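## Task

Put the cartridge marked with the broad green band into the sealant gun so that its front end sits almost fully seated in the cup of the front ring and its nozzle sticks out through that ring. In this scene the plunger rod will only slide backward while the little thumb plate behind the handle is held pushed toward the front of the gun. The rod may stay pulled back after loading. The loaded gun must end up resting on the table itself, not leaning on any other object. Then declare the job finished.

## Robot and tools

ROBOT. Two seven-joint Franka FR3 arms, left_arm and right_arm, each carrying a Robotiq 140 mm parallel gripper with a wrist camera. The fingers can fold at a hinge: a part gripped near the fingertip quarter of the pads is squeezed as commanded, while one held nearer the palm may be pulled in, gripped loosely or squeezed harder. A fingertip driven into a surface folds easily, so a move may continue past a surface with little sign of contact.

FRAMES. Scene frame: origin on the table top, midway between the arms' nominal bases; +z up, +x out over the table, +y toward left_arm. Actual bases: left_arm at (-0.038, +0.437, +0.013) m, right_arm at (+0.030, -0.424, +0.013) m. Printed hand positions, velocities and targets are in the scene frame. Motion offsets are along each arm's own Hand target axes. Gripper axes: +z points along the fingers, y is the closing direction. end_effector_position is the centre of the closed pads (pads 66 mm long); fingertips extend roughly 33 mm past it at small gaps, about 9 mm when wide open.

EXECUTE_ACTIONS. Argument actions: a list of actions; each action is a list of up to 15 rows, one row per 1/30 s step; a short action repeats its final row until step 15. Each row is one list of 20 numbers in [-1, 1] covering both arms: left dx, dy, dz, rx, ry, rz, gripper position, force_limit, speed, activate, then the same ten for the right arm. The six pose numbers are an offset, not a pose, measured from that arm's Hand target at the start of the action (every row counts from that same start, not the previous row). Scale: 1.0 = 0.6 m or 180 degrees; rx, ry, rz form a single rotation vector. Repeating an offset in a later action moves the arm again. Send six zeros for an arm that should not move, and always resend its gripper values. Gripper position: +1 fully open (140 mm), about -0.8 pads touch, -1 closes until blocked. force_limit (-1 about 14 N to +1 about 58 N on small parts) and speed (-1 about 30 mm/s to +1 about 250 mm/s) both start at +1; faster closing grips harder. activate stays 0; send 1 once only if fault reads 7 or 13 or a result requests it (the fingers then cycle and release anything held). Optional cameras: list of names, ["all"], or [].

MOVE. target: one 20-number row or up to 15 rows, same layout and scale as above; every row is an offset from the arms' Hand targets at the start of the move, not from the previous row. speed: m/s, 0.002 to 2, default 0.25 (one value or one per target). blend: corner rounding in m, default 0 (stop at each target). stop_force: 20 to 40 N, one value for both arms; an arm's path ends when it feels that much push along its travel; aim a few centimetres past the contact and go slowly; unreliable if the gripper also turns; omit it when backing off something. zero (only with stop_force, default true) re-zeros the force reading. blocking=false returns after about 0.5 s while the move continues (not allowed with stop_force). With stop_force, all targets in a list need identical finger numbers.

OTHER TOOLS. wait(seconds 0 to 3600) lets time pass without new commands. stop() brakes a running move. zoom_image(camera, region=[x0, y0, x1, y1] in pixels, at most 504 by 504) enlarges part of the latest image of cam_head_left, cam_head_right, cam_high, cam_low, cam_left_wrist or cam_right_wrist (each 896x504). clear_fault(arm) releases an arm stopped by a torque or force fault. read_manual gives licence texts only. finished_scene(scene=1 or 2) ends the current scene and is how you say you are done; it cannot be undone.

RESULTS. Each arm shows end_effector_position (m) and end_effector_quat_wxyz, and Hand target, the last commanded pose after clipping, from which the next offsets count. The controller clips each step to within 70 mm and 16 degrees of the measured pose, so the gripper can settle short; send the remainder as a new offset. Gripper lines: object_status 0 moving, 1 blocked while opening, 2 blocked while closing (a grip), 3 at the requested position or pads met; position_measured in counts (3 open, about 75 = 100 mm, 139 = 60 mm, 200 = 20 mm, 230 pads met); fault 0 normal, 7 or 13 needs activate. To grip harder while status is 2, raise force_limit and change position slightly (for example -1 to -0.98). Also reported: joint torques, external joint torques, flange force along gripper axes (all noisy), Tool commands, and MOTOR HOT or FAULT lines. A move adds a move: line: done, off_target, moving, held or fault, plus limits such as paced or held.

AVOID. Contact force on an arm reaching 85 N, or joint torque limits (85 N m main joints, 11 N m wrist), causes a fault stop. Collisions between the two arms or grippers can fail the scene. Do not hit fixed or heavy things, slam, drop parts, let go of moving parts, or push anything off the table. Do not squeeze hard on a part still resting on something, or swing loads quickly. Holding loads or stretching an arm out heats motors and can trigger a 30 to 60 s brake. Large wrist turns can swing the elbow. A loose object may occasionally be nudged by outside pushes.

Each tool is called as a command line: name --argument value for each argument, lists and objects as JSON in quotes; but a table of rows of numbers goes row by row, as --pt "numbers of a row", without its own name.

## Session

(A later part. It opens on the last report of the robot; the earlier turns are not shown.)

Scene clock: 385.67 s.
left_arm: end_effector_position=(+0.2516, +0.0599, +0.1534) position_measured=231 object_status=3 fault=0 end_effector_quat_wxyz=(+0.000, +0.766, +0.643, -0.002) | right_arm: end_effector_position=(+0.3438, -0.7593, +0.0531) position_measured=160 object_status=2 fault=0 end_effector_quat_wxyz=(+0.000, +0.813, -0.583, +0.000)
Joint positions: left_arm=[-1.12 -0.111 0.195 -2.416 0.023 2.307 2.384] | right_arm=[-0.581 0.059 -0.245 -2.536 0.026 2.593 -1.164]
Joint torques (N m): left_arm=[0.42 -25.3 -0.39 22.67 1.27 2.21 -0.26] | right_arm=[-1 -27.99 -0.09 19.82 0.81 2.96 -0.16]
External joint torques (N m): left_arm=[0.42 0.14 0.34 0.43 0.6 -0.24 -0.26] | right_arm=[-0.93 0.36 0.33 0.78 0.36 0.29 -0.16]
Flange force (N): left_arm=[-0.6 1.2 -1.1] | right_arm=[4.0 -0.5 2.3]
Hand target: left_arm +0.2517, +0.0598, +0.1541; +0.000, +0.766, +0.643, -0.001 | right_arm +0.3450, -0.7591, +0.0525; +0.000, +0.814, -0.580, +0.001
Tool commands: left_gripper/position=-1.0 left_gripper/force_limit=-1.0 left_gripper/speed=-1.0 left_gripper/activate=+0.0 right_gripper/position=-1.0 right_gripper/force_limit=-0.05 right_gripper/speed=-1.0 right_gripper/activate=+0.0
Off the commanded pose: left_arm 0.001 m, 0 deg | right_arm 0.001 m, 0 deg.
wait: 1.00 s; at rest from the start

move --target '[0.621,-0.09,-0.1765,0,0,-0.3056,-1,-1,-1,0, 0,0,-0.0667,0,0,0,-1,-0.05,-1,0]' --speed 0.2 --cameras '["cam_right_wrist","cam_left_wrist","cam_high","cam_head_right"]'

Scene clock: 405.90 s.
left_arm: end_effector_position=(+0.2631, +0.4349, +0.2591) position_measured=230 object_status=3 fault=0 end_effector_quat_wxyz=(+0.000, +0.382, +0.924, -0.003) | right_arm: end_effector_position=(+0.3442, -0.7565, +0.0894) position_measured=160 object_status=2 fault=0 end_effector_quat_wxyz=(-0.001, +0.816, -0.578, -0.002)
Joint positions: left_arm=[-0.389 -0.87 0.316 -2.711 0.245 1.856 2.115] | right_arm=[-0.581 -0.033 -0.245 -2.524 -0.012 2.487 -1.145]
Joint velocities: left_arm=[-0.001 -0.003 0.001 0.001 0 -0.004 -0.001] | right_arm=[within noise]
Joint torques (N m): left_arm=[1.03 -2.1 -5.93 24.46 1.32 2.18 -0.04] | right_arm=[-1.47 -29.49 0.03 23.1 0.29 2.71 0.46]
External joint torques (N m): left_arm=[1.02 0.23 0.29 0.55 0.5 -0.25 -0.04] | right_arm=[-1.45 -2.89 -0.14 2.62 -0.22 0.06 0.46]
Flange force (N): left_arm=[0.9 2.5 -1.1] | right_arm=[0.2 0.7 -8.6]
Hand target: left_arm +0.2631, +0.4362, +0.2597; -0.001, +0.382, +0.924, -0.001 | right_arm +0.3449, -0.7590, +0.0925; +0.000, +0.814, -0.580, +0.001
Off the commanded pose: left_arm 0.001 m, 0 deg | right_arm 0.004 m, 1 deg.
move: off_target (right_arm)
cam_left_wrist: T_world_to_cam=[[0.71705, 0.69702, -0.00141, -0.48082], [0.66027, -0.67859, 0.32181, 0.04304], [0.22336, -0.23169, -0.9468, 0.42683]] pos_world=[0.22101, 0.46324, 0.3896]
cam_right_wrist: T_world_to_cam=[[-0.94303, -0.33263, 0.00774, 0.08314], [-0.31065, 0.88855, 0.3376, 0.75236], [-0.11917, 0.31596, -0.94126, 0.50767]] pos_world=[0.37262, -0.80126, 0.22321]
Images, in order (width x height): cam_head_right 896x504, cam_high 896x504, cam_left_wrist 896x504, cam_right_wrist 896x504.

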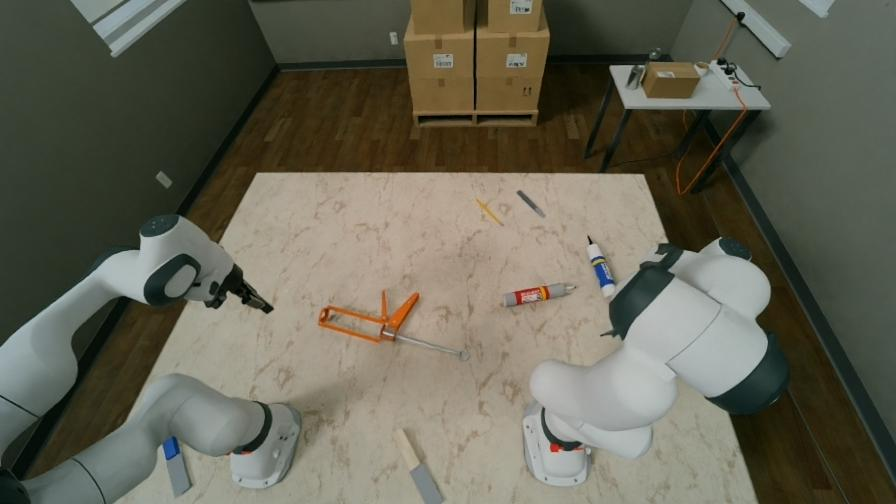

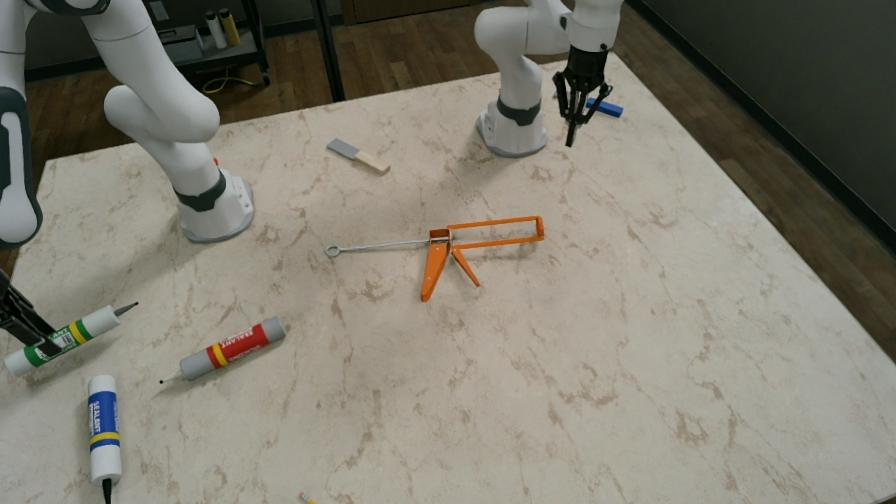

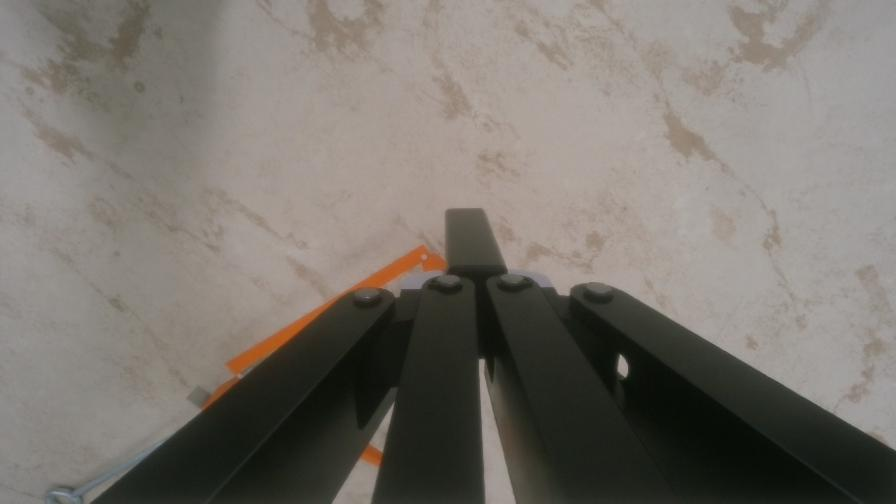

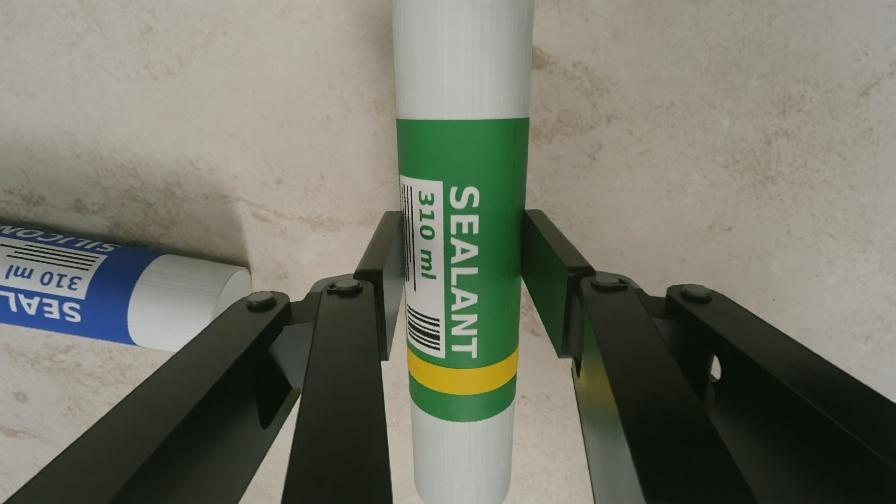

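move --target '[-0.004,0.154,0.0162,0.181,0.0941,-0.6751,-1,-1,-1,0, 0,0,-0.03,0,0,0,-0.98,0,-1,0]' --speed 0.3 --cameras '["cam_left_wrist","cam_head_right"]'

Scene clock: 421.80 s.
left_arm: end_effector_position=(+0.3292, +0.5004, +0.2497) position_measured=230 object_status=3 fault=0 end_effector_quat_wxyz=(-0.199, -0.618, +0.742, -0.165) | right_arm: end_effector_position=(+0.3441, -0.7565, +0.1073) position_measured=163 object_status=2 fault=0 end_effector_quat_wxyz=(-0.001, +0.816, -0.578, -0.002)
Joint positions: left_arm=[0.292 -0.273 0.18 -2.351 -0.366 1.736 0.774] | right_arm=[-0.581 -0.073 -0.245 -2.512 -0.026 2.436 -1.134]
Joint velocities: left_arm=[0 0.001 0 0 -0.001 0.001 -0.007] | right_arm=[within noise]
Joint torques (N m): left_arm=[0.78 -20.59 -0.95 22.88 -0.52 1.48 -0.16] | right_arm=[-1.36 -28.64 0.41 23.89 0.31 2.68 0.4]
External joint torques (N m): left_arm=[0.76 0.08 0.38 0.04 -0.36 0.24 -0.17] | right_arm=[-1.35 -2.74 0 2.78 -0.23 0.03 0.4]
Flange force (N): left_arm=[-0.7 -0.1 0.2] | right_arm=[0.7 0.4 -8.3]
Hand target: left_arm +0.3300, +0.4999, +0.2499; -0.199, -0.621, +0.740, -0.166 | right_arm +0.3449, -0.7590, +0.1105; +0.000, +0.814, -0.580, +0.001
Off the commanded pose: left_arm 0.001 m, 0 deg | right_arm 0.004 m, 0 deg.
move: off_target (right_arm)
cam_left_wrist: T_world_to_cam=[[-0.98069, 0.19553, -0.00394, 0.23658], [0.19247, 0.96139, -0.19667, -0.49024], [-0.03467, -0.19363, -0.98046, 0.49273]] pos_world=[0.34345, 0.52046, 0.38762]
Images, in order (width x height): cam_head_right 896x504, cam_left_wrist 896x504.

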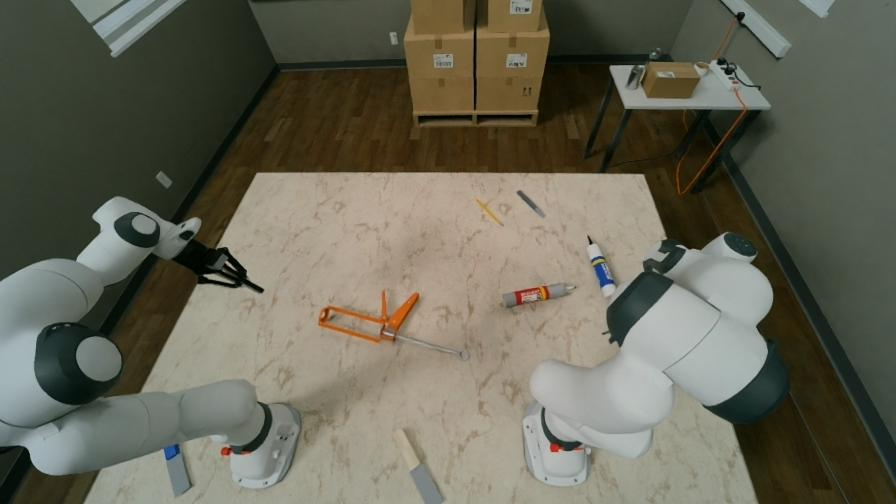

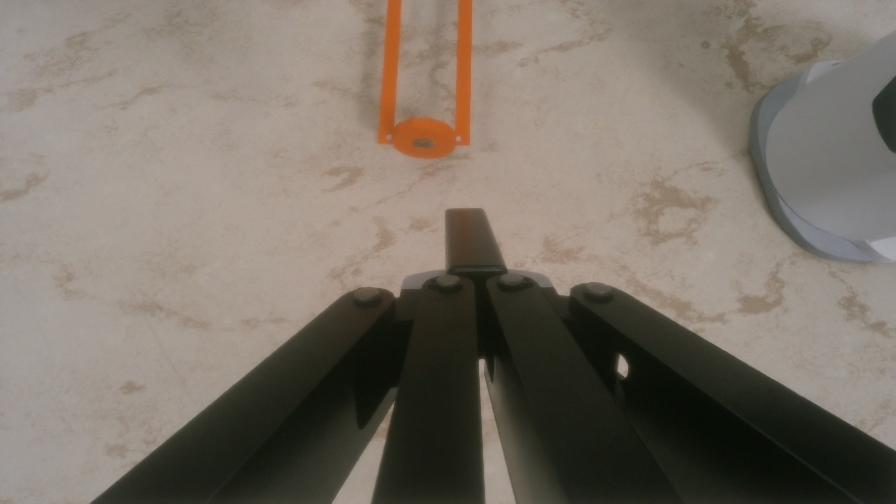

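move --pt "0 0 0 0 0 0 -1 -1 -1 0 0 0 -0.12 0 0 0 -0.98 0 -1 0" --pt "0 0 0 0 0 0 -1 -1 -1 0 -0.731 -0.2259 -0.1825 -0.0152 0.0541 0.1739 -0.98 0 -1 0" --speed 0.2 --blend 0.04 --cameras '["cam_right_wrist","cam_high","cam_head_right"]'

Scene clock: 451.17 s.
left_arm: end_effector_position=(+0.3292, +0.5004, +0.2497) position_measured=231 object_status=3 fault=0 end_effector_quat_wxyz=(-0.199, -0.619, +0.742, -0.165) | right_arm: end_effector_position=(+0.3290, -0.3011, +0.2182) position_measured=163 object_status=2 fault=0 end_effector_quat_wxyz=(-0.069, -0.628, +0.774, -0.054)
Joint positions: left_arm=[0.292 -0.273 0.18 -2.351 -0.366 1.736 0.773] | right_arm=[-0.513 -0.946 0.89 -2.625 0.531 1.803 0.157]
Joint velocities: left_arm=[within noise] | right_arm=[0 -0.001 0 0 0 -0.002 0.007]
Joint torques (N m): left_arm=[0.51 -20.52 -0.62 22.93 -0.46 1.51 -0.25] | right_arm=[-1.39 2.94 -16.67 21.66 0.58 2.46 0.44]
External joint torques (N m): left_arm=[0.52 0.24 0.74 0.06 -0.31 0.27 -0.27] | right_arm=[-1.44 -1.68 -0.69 2.37 0.19 0.01 0.44]
Flange force (N): left_arm=[-1.1 -0.5 0.0] | right_arm=[-1.5 -2.4 -6.7]
Hand target: left_arm +0.3300, +0.4999, +0.2499; -0.199, -0.621, +0.740, -0.166 | right_arm +0.3299, -0.3001, +0.2197; -0.068, -0.625, +0.776, -0.055
Off the commanded pose: left_arm 0.001 m, 0 deg | right_arm 0.002 m, 1 deg.
move: done; blend cut to 0.036 m at target 1
cam_right_wrist: T_world_to_cam=[[-0.97818, 0.20752, 0.0102, 0.39297], [0.20637, 0.96472, 0.16348, 0.1904], [0.02409, 0.16201, -0.9865, 0.39955]] pos_world=[0.33548, -0.32997, 0.35902]
Images, in order (width x height): cam_head_right 896x504, cam_high 896x504, cam_right_wrist 896x504.

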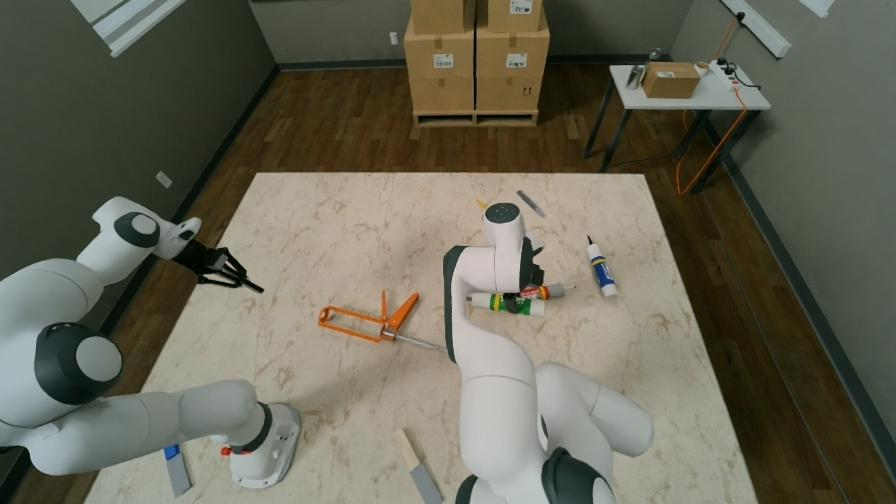

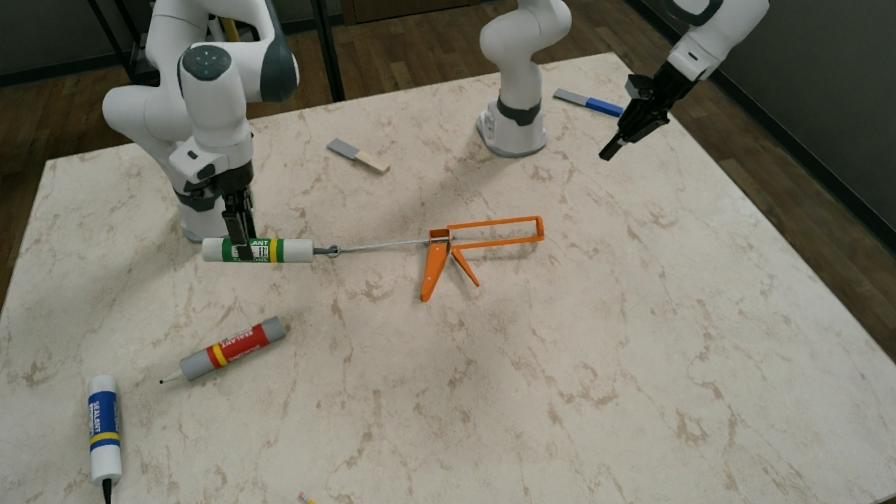

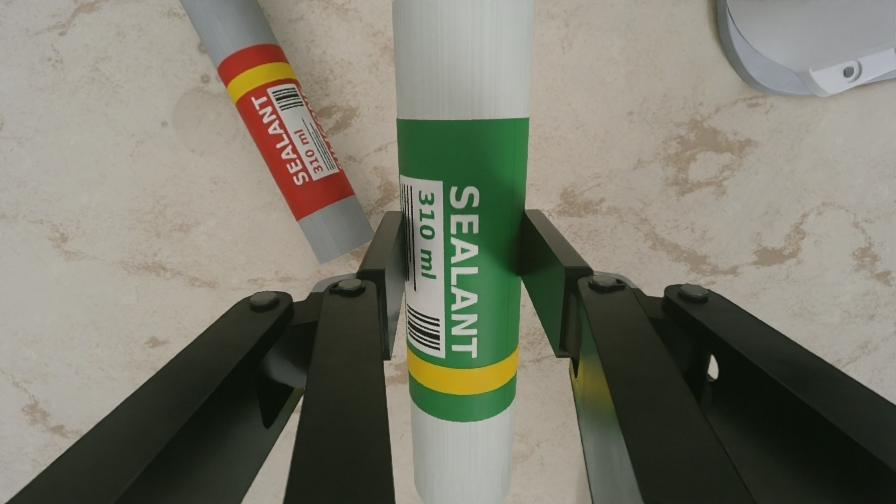

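move --target '[0,0,0,0,0,0,-1,-1,-1,0, -0.7685,0.2245,-0.0683,0,0,0,-0.98,0,-1,0]' --speed 0.2 --cameras '["cam_right_wrist","cam_left_wrist","cam_high","cam_head_left","cam_low"]'

Scene clock: 457.80 s.
left_arm: end_effector_position=(+0.3292, +0.5004, +0.2497) position_measured=231 object_status=3 fault=0 end_effector_quat_wxyz=(-0.199, -0.619, +0.742, -0.165) | right_arm: end_effector_position=(+0.2972, +0.1788, +0.1788) position_measured=163 object_status=2 fault=0 end_effector_quat_wxyz=(-0.068, -0.628, +0.774, -0.056)
Joint positions: left_arm=[0.292 -0.273 0.18 -2.351 -0.366 1.736 0.773] | right_arm=[-1.193 -1.071 1.777 -1.312 0.929 1.483 0.921]
Joint velocities: left_arm=[within noise] | right_arm=[0 0 0.002 0 -0.001 -0.001 0.008]
Joint torques (N m): left_arm=[0.54 -20.53 -0.66 22.91 -0.46 1.49 -0.23] | right_arm=[-1.36 45.56 -26.64 14.07 0.68 1.97 0.35]
External joint torques (N m): left_arm=[0.57 0.11 0.72 0.1 -0.3 0.26 -0.24] | right_arm=[-1.26 1.31 -1.74 1.78 0.23 -0.12 0.35]
Flange force (N): left_arm=[-0.9 -0.2 -0.1] | right_arm=[-10.9 -3.5 -7.9]
Hand target: left_arm +0.3300, +0.4999, +0.2499; -0.199, -0.621, +0.740, -0.166 | right_arm +0.2970, +0.1792, +0.1798; -0.068, -0.625, +0.776, -0.055
Off the commanded pose: left_arm 0.001 m, 0 deg | right_arm 0.001 m, 0 deg.
move: done
cam_left_wrist: T_world_to_cam=[[-0.981, 0.19397, -0.00302, 0.23733], [0.19077, 0.96173, -0.19667, -0.48988], [-0.03525, -0.19351, -0.98047, 0.49288]] pos_world=[0.34365, 0.52047, 0.38762]
cam_right_wrist: T_world_to_cam=[[-0.97827, 0.20729, 0.00483, 0.26363], [0.20527, 0.9649, 0.16378, -0.2594], [0.02929, 0.16122, -0.98648, 0.28234]] pos_world=[0.30288, 0.15013, 0.31974]
Images, in order (width x height): cam_head_left 896x504, cam_high 896x504, cam_low 896x504, cam_left_wrist 896x504, cam_right_wrist 896x504.

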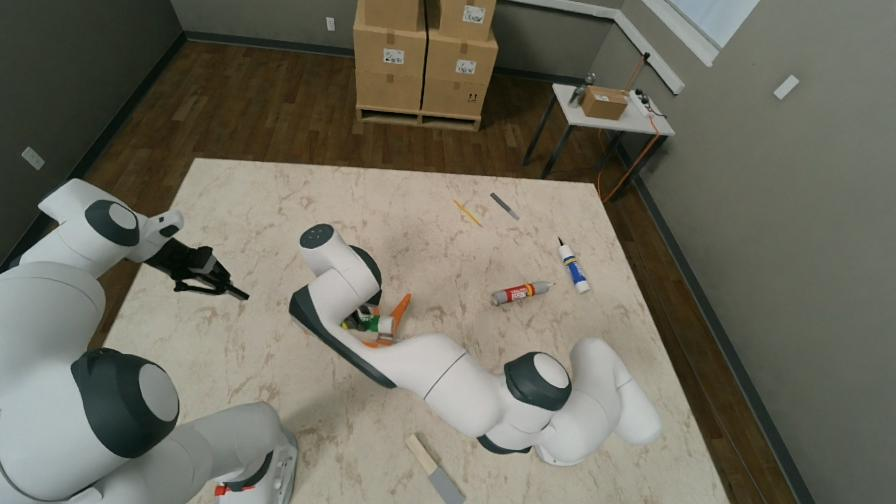

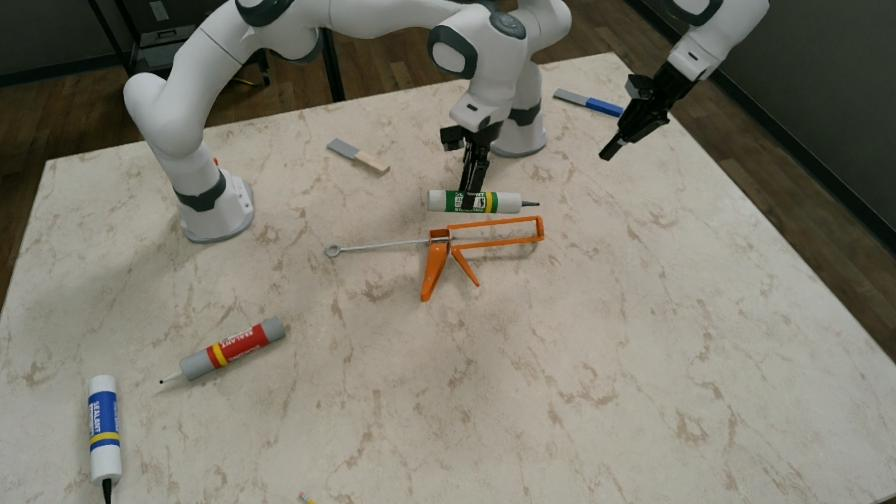

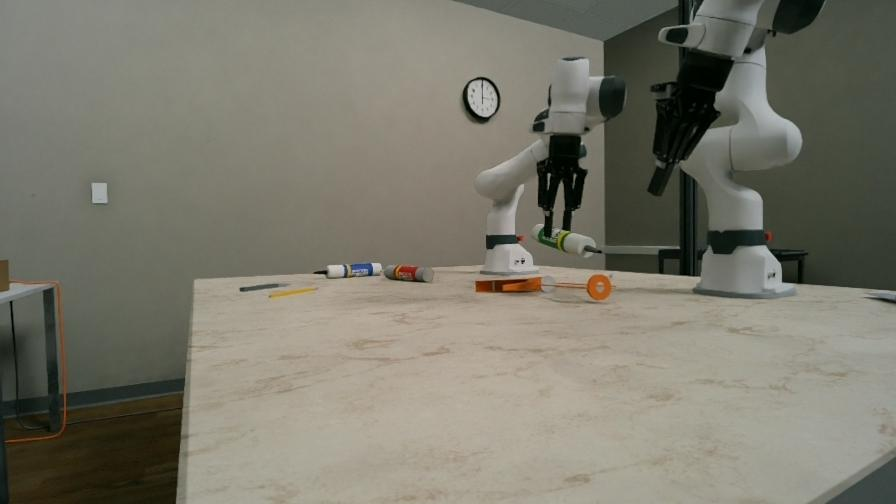

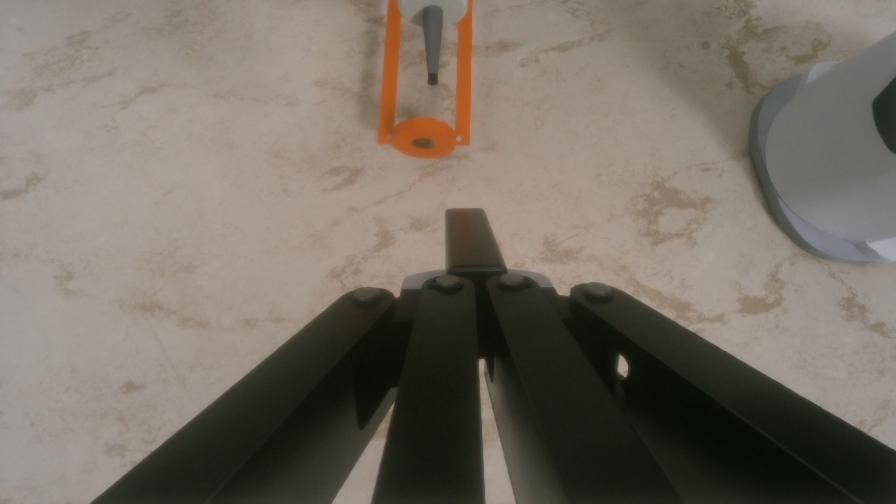

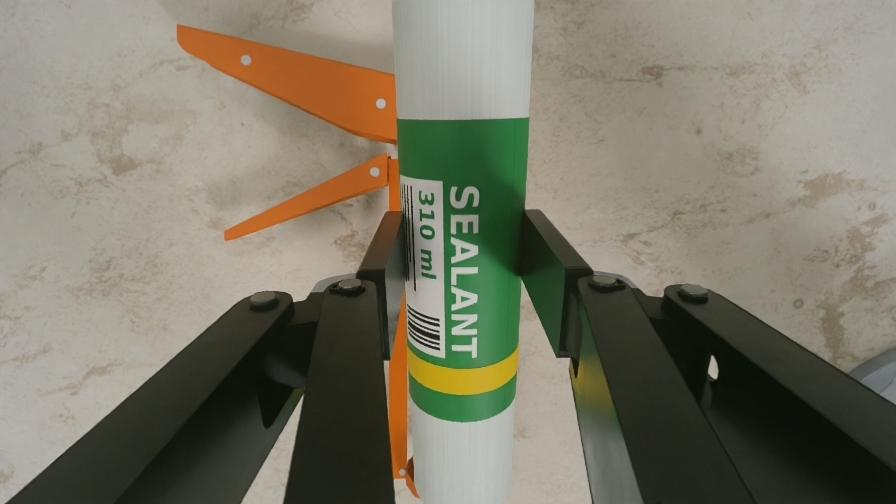

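zoom_image --camera "cam_right_wrist" --region '[340, 60, 480, 504]'

zoom_image --camera "cam_left_wrist" --region '[350, 0, 510, 180]'

zoom_image --camera "cam_high" --region '[400, 130, 580, 280]'

Scaled by 1.135 from the camera's image (finer frame: 1280x720).

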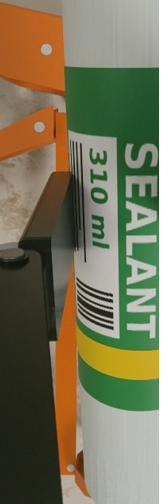

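Scaled by 2.800 from the camera's image (finer frame: 1280x720).

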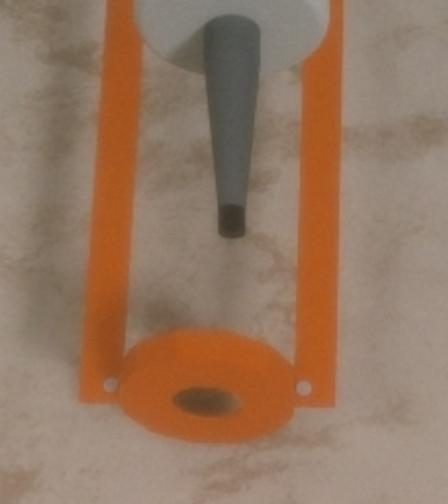

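Scaled by 2.800 from the camera's image (finer frame: 1280x720).

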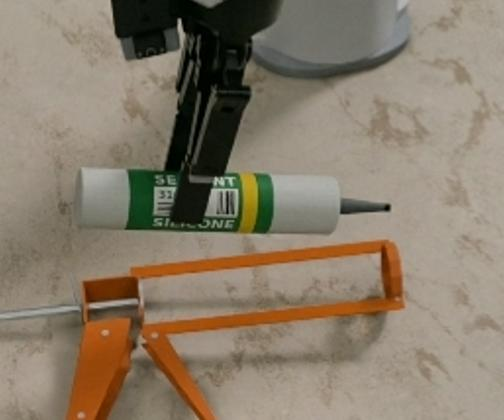

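move --target '[0,0,0,0,0,0,-1,-1,-1,0, 0.0117,-0.015,0.0782,0,0,0,-0.98,0,-1,0]' --speed 0.1 --cameras '["cam_right_wrist","cam_left_wrist","cam_high","cam_low"]'

zoom_image --camera "cam_left_wrist" --region '[350, 0, 510, 180]'

zoom_image --camera "cam_high" --region '[400, 130, 580, 280]'

zoom_image --camera "cam_low" --region '[475, 220, 635, 315]'

Scene clock: 482.70 s.
left_arm: end_effector_position=(+0.3292, +0.5004, +0.2497) position_measured=231 object_status=3 fault=0 end_effector_quat_wxyz=(-0.199, -0.619, +0.742, -0.165) | right_arm: end_effector_position=(+0.3024, +0.1600, +0.1329) position_measured=163 object_status=2 fault=0 end_effector_quat_wxyz=(-0.071, -0.621, +0.779, -0.058)
Joint positions: left_arm=[0.292 -0.273 0.18 -2.351 -0.366 1.736 0.773] | right_arm=[-1.15 -1.102 1.794 -1.442 0.954 1.569 0.882]
Joint velocities: left_arm=[within noise] | right_arm=[-0.001 0.001 0 -0.001 -0.001 0.002 -0.005]
Joint torques (N m): left_arm=[0.48 -20.59 -0.61 22.92 -0.44 1.49 -0.27] | right_arm=[-0.62 44.19 -28.2 12.66 0.64 2.43 -0.09]
External joint torques (N m): left_arm=[0.44 0.1 0.69 0.04 -0.29 0.25 -0.28] | right_arm=[-0.65 1.56 -1.77 0.57 0.19 0.34 -0.09]
Flange force (N): left_arm=[-0.7 -0.2 0.1] | right_arm=[0.0 -1.2 -3.2]
Hand target: left_arm +0.3300, +0.4999, +0.2499; -0.199, -0.621, +0.740, -0.166 | right_arm +0.3027, +0.1625, +0.1348; -0.068, -0.625, +0.776, -0.055
Off the commanded pose: left_arm 0.001 m, 0 deg | right_arm 0.003 m, 1 deg.
move: done
cam_left_wrist: T_world_to_cam=[[-0.981, 0.19397, -0.00302, 0.23733], [0.19077, 0.96173, -0.19667, -0.48988], [-0.03525, -0.19351, -0.98047, 0.49288]] pos_world=[0.34365, 0.52047, 0.38762]
cam_right_wrist: T_world_to_cam=[[-0.97464, 0.2237, 0.00497, 0.26915], [0.22171, 0.96251, 0.1563, -0.23839], [0.03018, 0.15344, -0.9877, 0.24106]] pos_world=[0.30791, 0.13226, 0.27402]
Images, in order (width x height): cam_high 896x504, cam_low 896x504, cam_left_wrist 896x504, cam_right_wrist 896x504.

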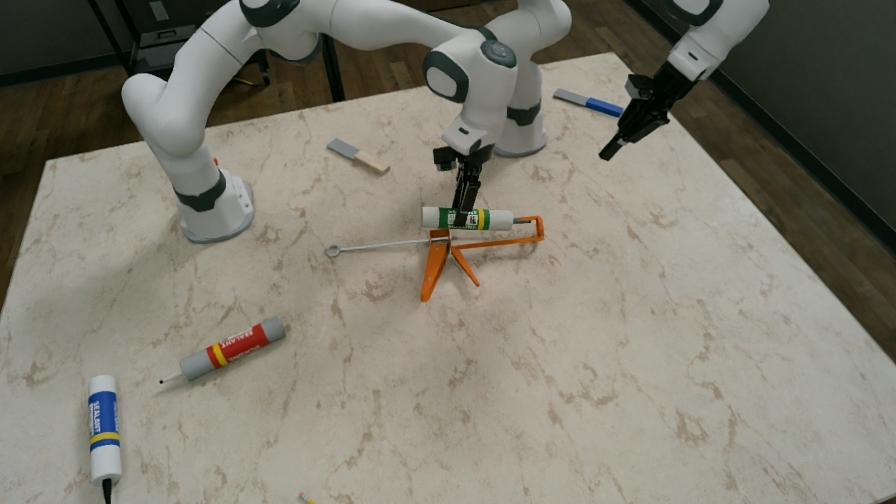

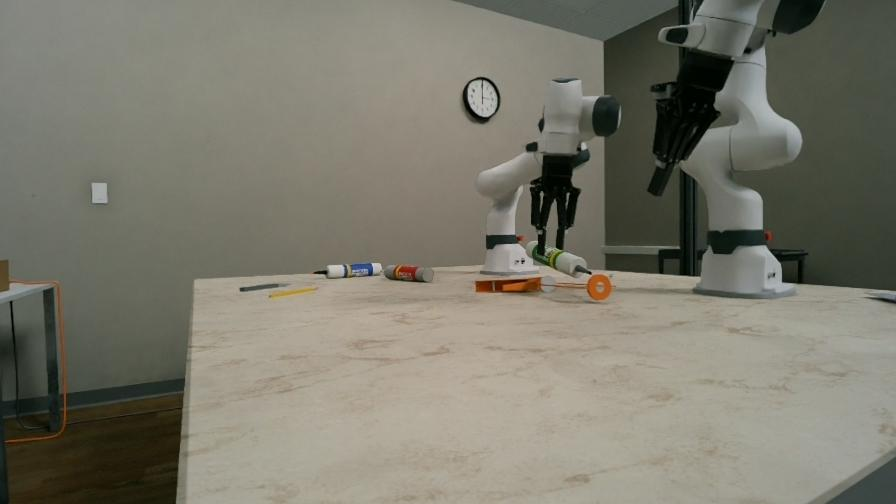

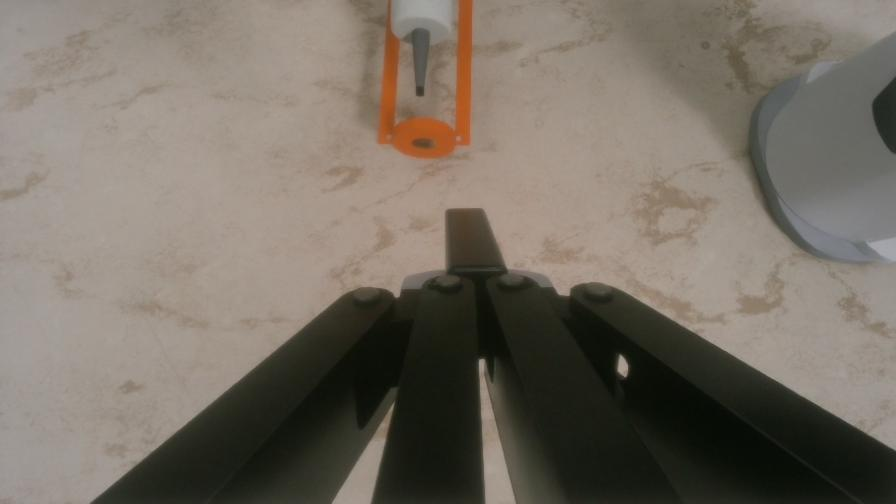

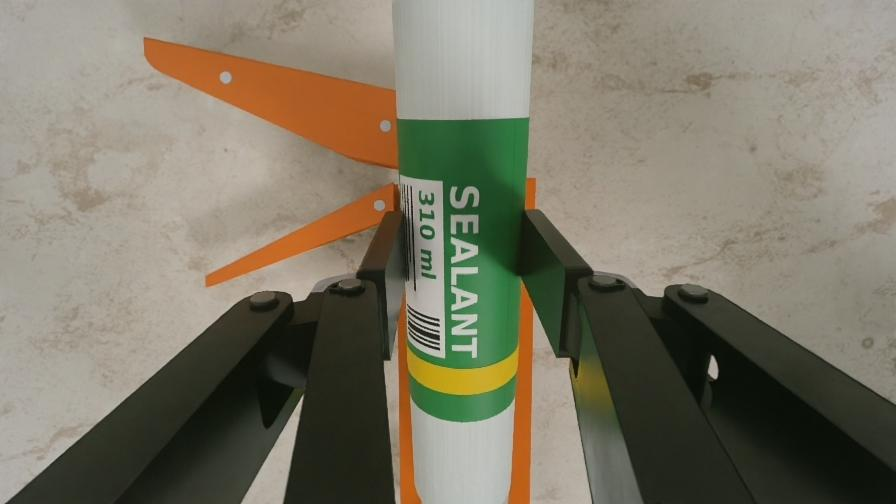

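Scaled by 2.800 from the camera's image (finer frame: 1280x720).

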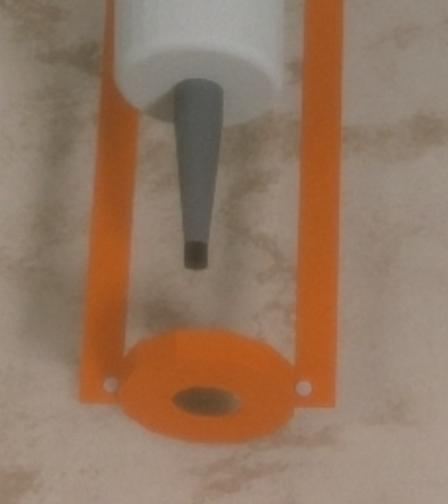

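Scaled by 2.800 from the camera's image (finer frame: 1280x720).

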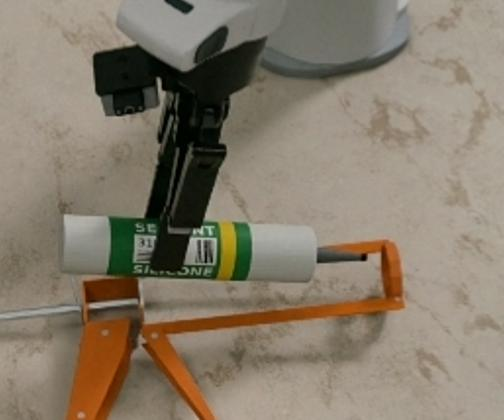

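Scaled by 3.150 from the camera's image (finer frame: 1280x720).

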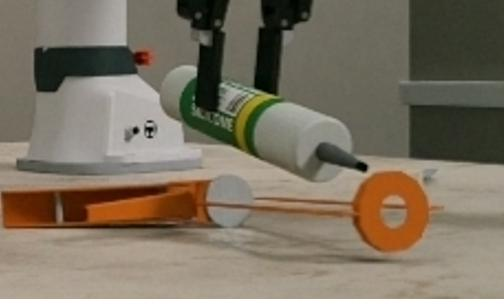

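move --target '[0,0,0,0,0,0,-1,-1,-1,0, -0.0465,0.005,0.0332,0,0,0,-0.98,0,-1,0]' --speed 0.06 --cameras '["cam_right_wrist","cam_left_wrist","cam_high","cam_low"]'

zoom_image --camera "cam_left_wrist" --region '[350, 0, 510, 180]'

zoom_image --camera "cam_high" --region '[400, 130, 580, 280]'

zoom_image --camera "cam_low" --region '[475, 220, 635, 315]'

Scene clock: 506.80 s.
left_arm: end_effector_position=(+0.3292, +0.5004, +0.2497) position_measured=231 object_status=3 fault=0 end_effector_quat_wxyz=(-0.199, -0.619, +0.742, -0.165) | right_arm: end_effector_position=(+0.3032, +0.1851, +0.1087) position_measured=163 object_status=2 fault=0 end_effector_quat_wxyz=(-0.071, -0.628, +0.773, -0.056)
Joint positions: left_arm=[0.292 -0.273 0.18 -2.351 -0.366 1.736 0.773] | right_arm=[-1.218 -1.155 1.843 -1.334 0.989 1.573 0.908]
Joint velocities: left_arm=[within noise] | right_arm=[-0.001 0 -0.001 0 0.001 0 0.006]
Joint torques (N m): left_arm=[0.39 -20.57 -0.71 22.85 -0.47 1.49 -0.25] | right_arm=[-1.39 47.17 -27.79 13.13 0.68 2.23 0.39]
External joint torques (N m): left_arm=[0.44 0.17 0.69 -0.02 -0.31 0.25 -0.26] | right_arm=[-1.48 1.26 -2.08 1.51 0.2 0.15 0.38]
Flange force (N): left_arm=[-0.8 -0.2 0.2] | right_arm=[-9.8 -3.6 -6.1]
Hand target: left_arm +0.3300, +0.4999, +0.2499; -0.199, -0.621, +0.740, -0.166 | right_arm +0.3049, +0.1866, +0.1103; -0.068, -0.625, +0.776, -0.055
Off the commanded pose: left_arm 0.001 m, 0 deg | right_arm 0.003 m, 1 deg.
move: done
cam_left_wrist: T_world_to_cam=[[-0.981, 0.19397, -0.00302, 0.23733], [0.19077, 0.96173, -0.19667, -0.48988], [-0.03525, -0.19351, -0.98047, 0.49288]] pos_world=[0.34365, 0.52047, 0.38762]
cam_right_wrist: T_world_to_cam=[[-0.97825, 0.20726, 0.00856, 0.26818], [0.20596, 0.96555, 0.15902, -0.25499], [0.02469, 0.15732, -0.98724, 0.21419]] pos_world=[0.30958, 0.15693, 0.24971]
Images, in order (width x height): cam_high 896x504, cam_low 896x504, cam_left_wrist 896x504, cam_right_wrist 896x504.

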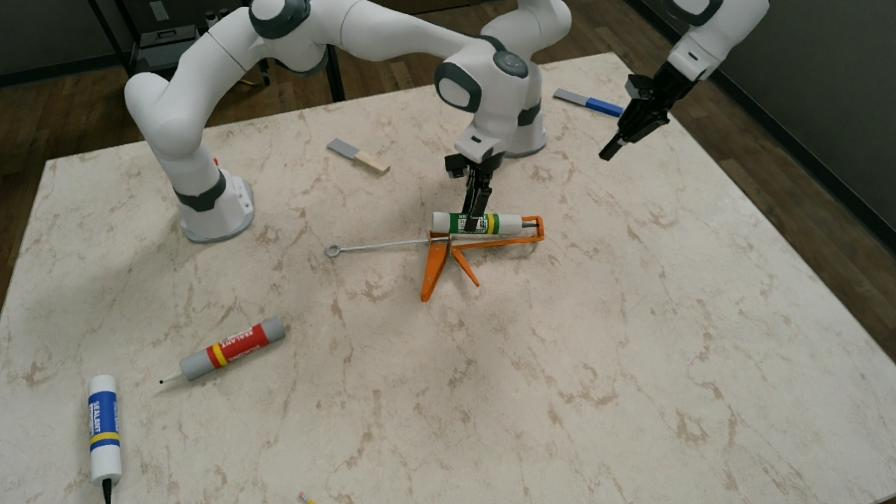

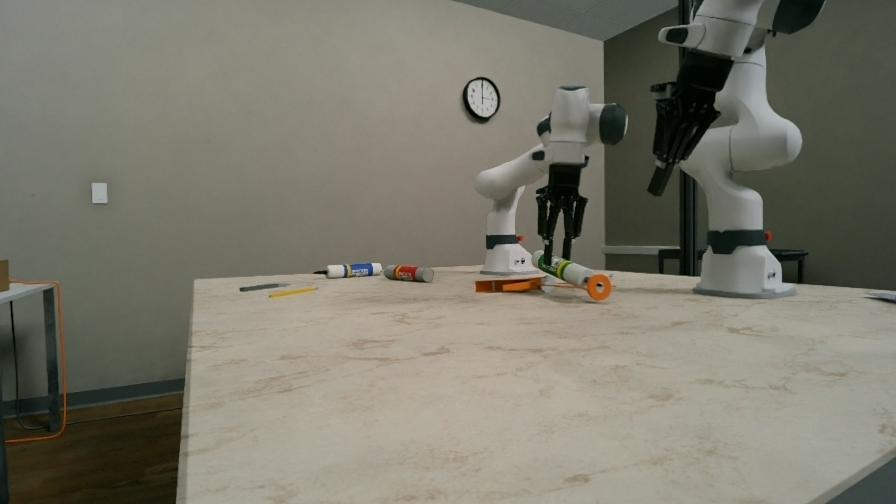

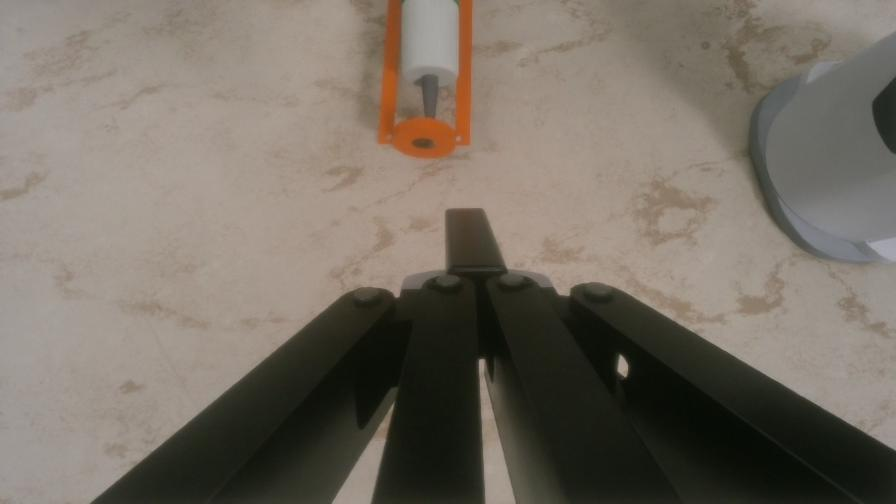

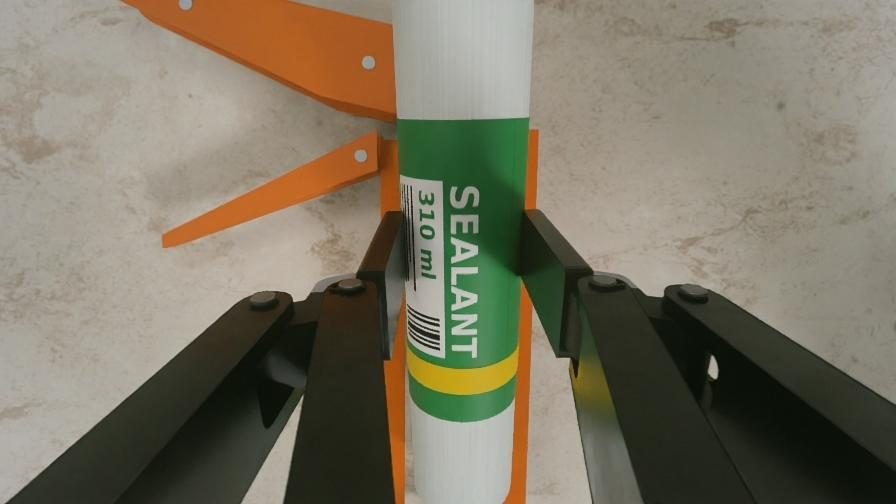

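Scaled by 2.800 from the camera's image (finer frame: 1280x720).

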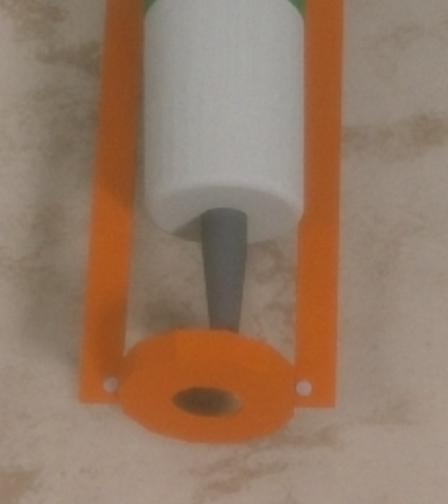

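Scaled by 2.800 from the camera's image (finer frame: 1280x720).

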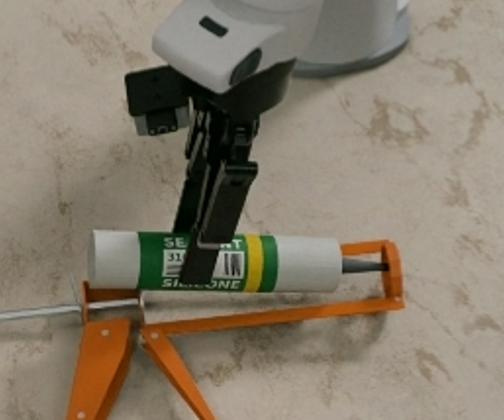

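Scaled by 3.150 from the camera's image (finer frame: 1280x720).

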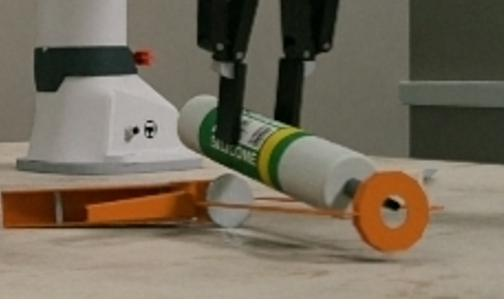

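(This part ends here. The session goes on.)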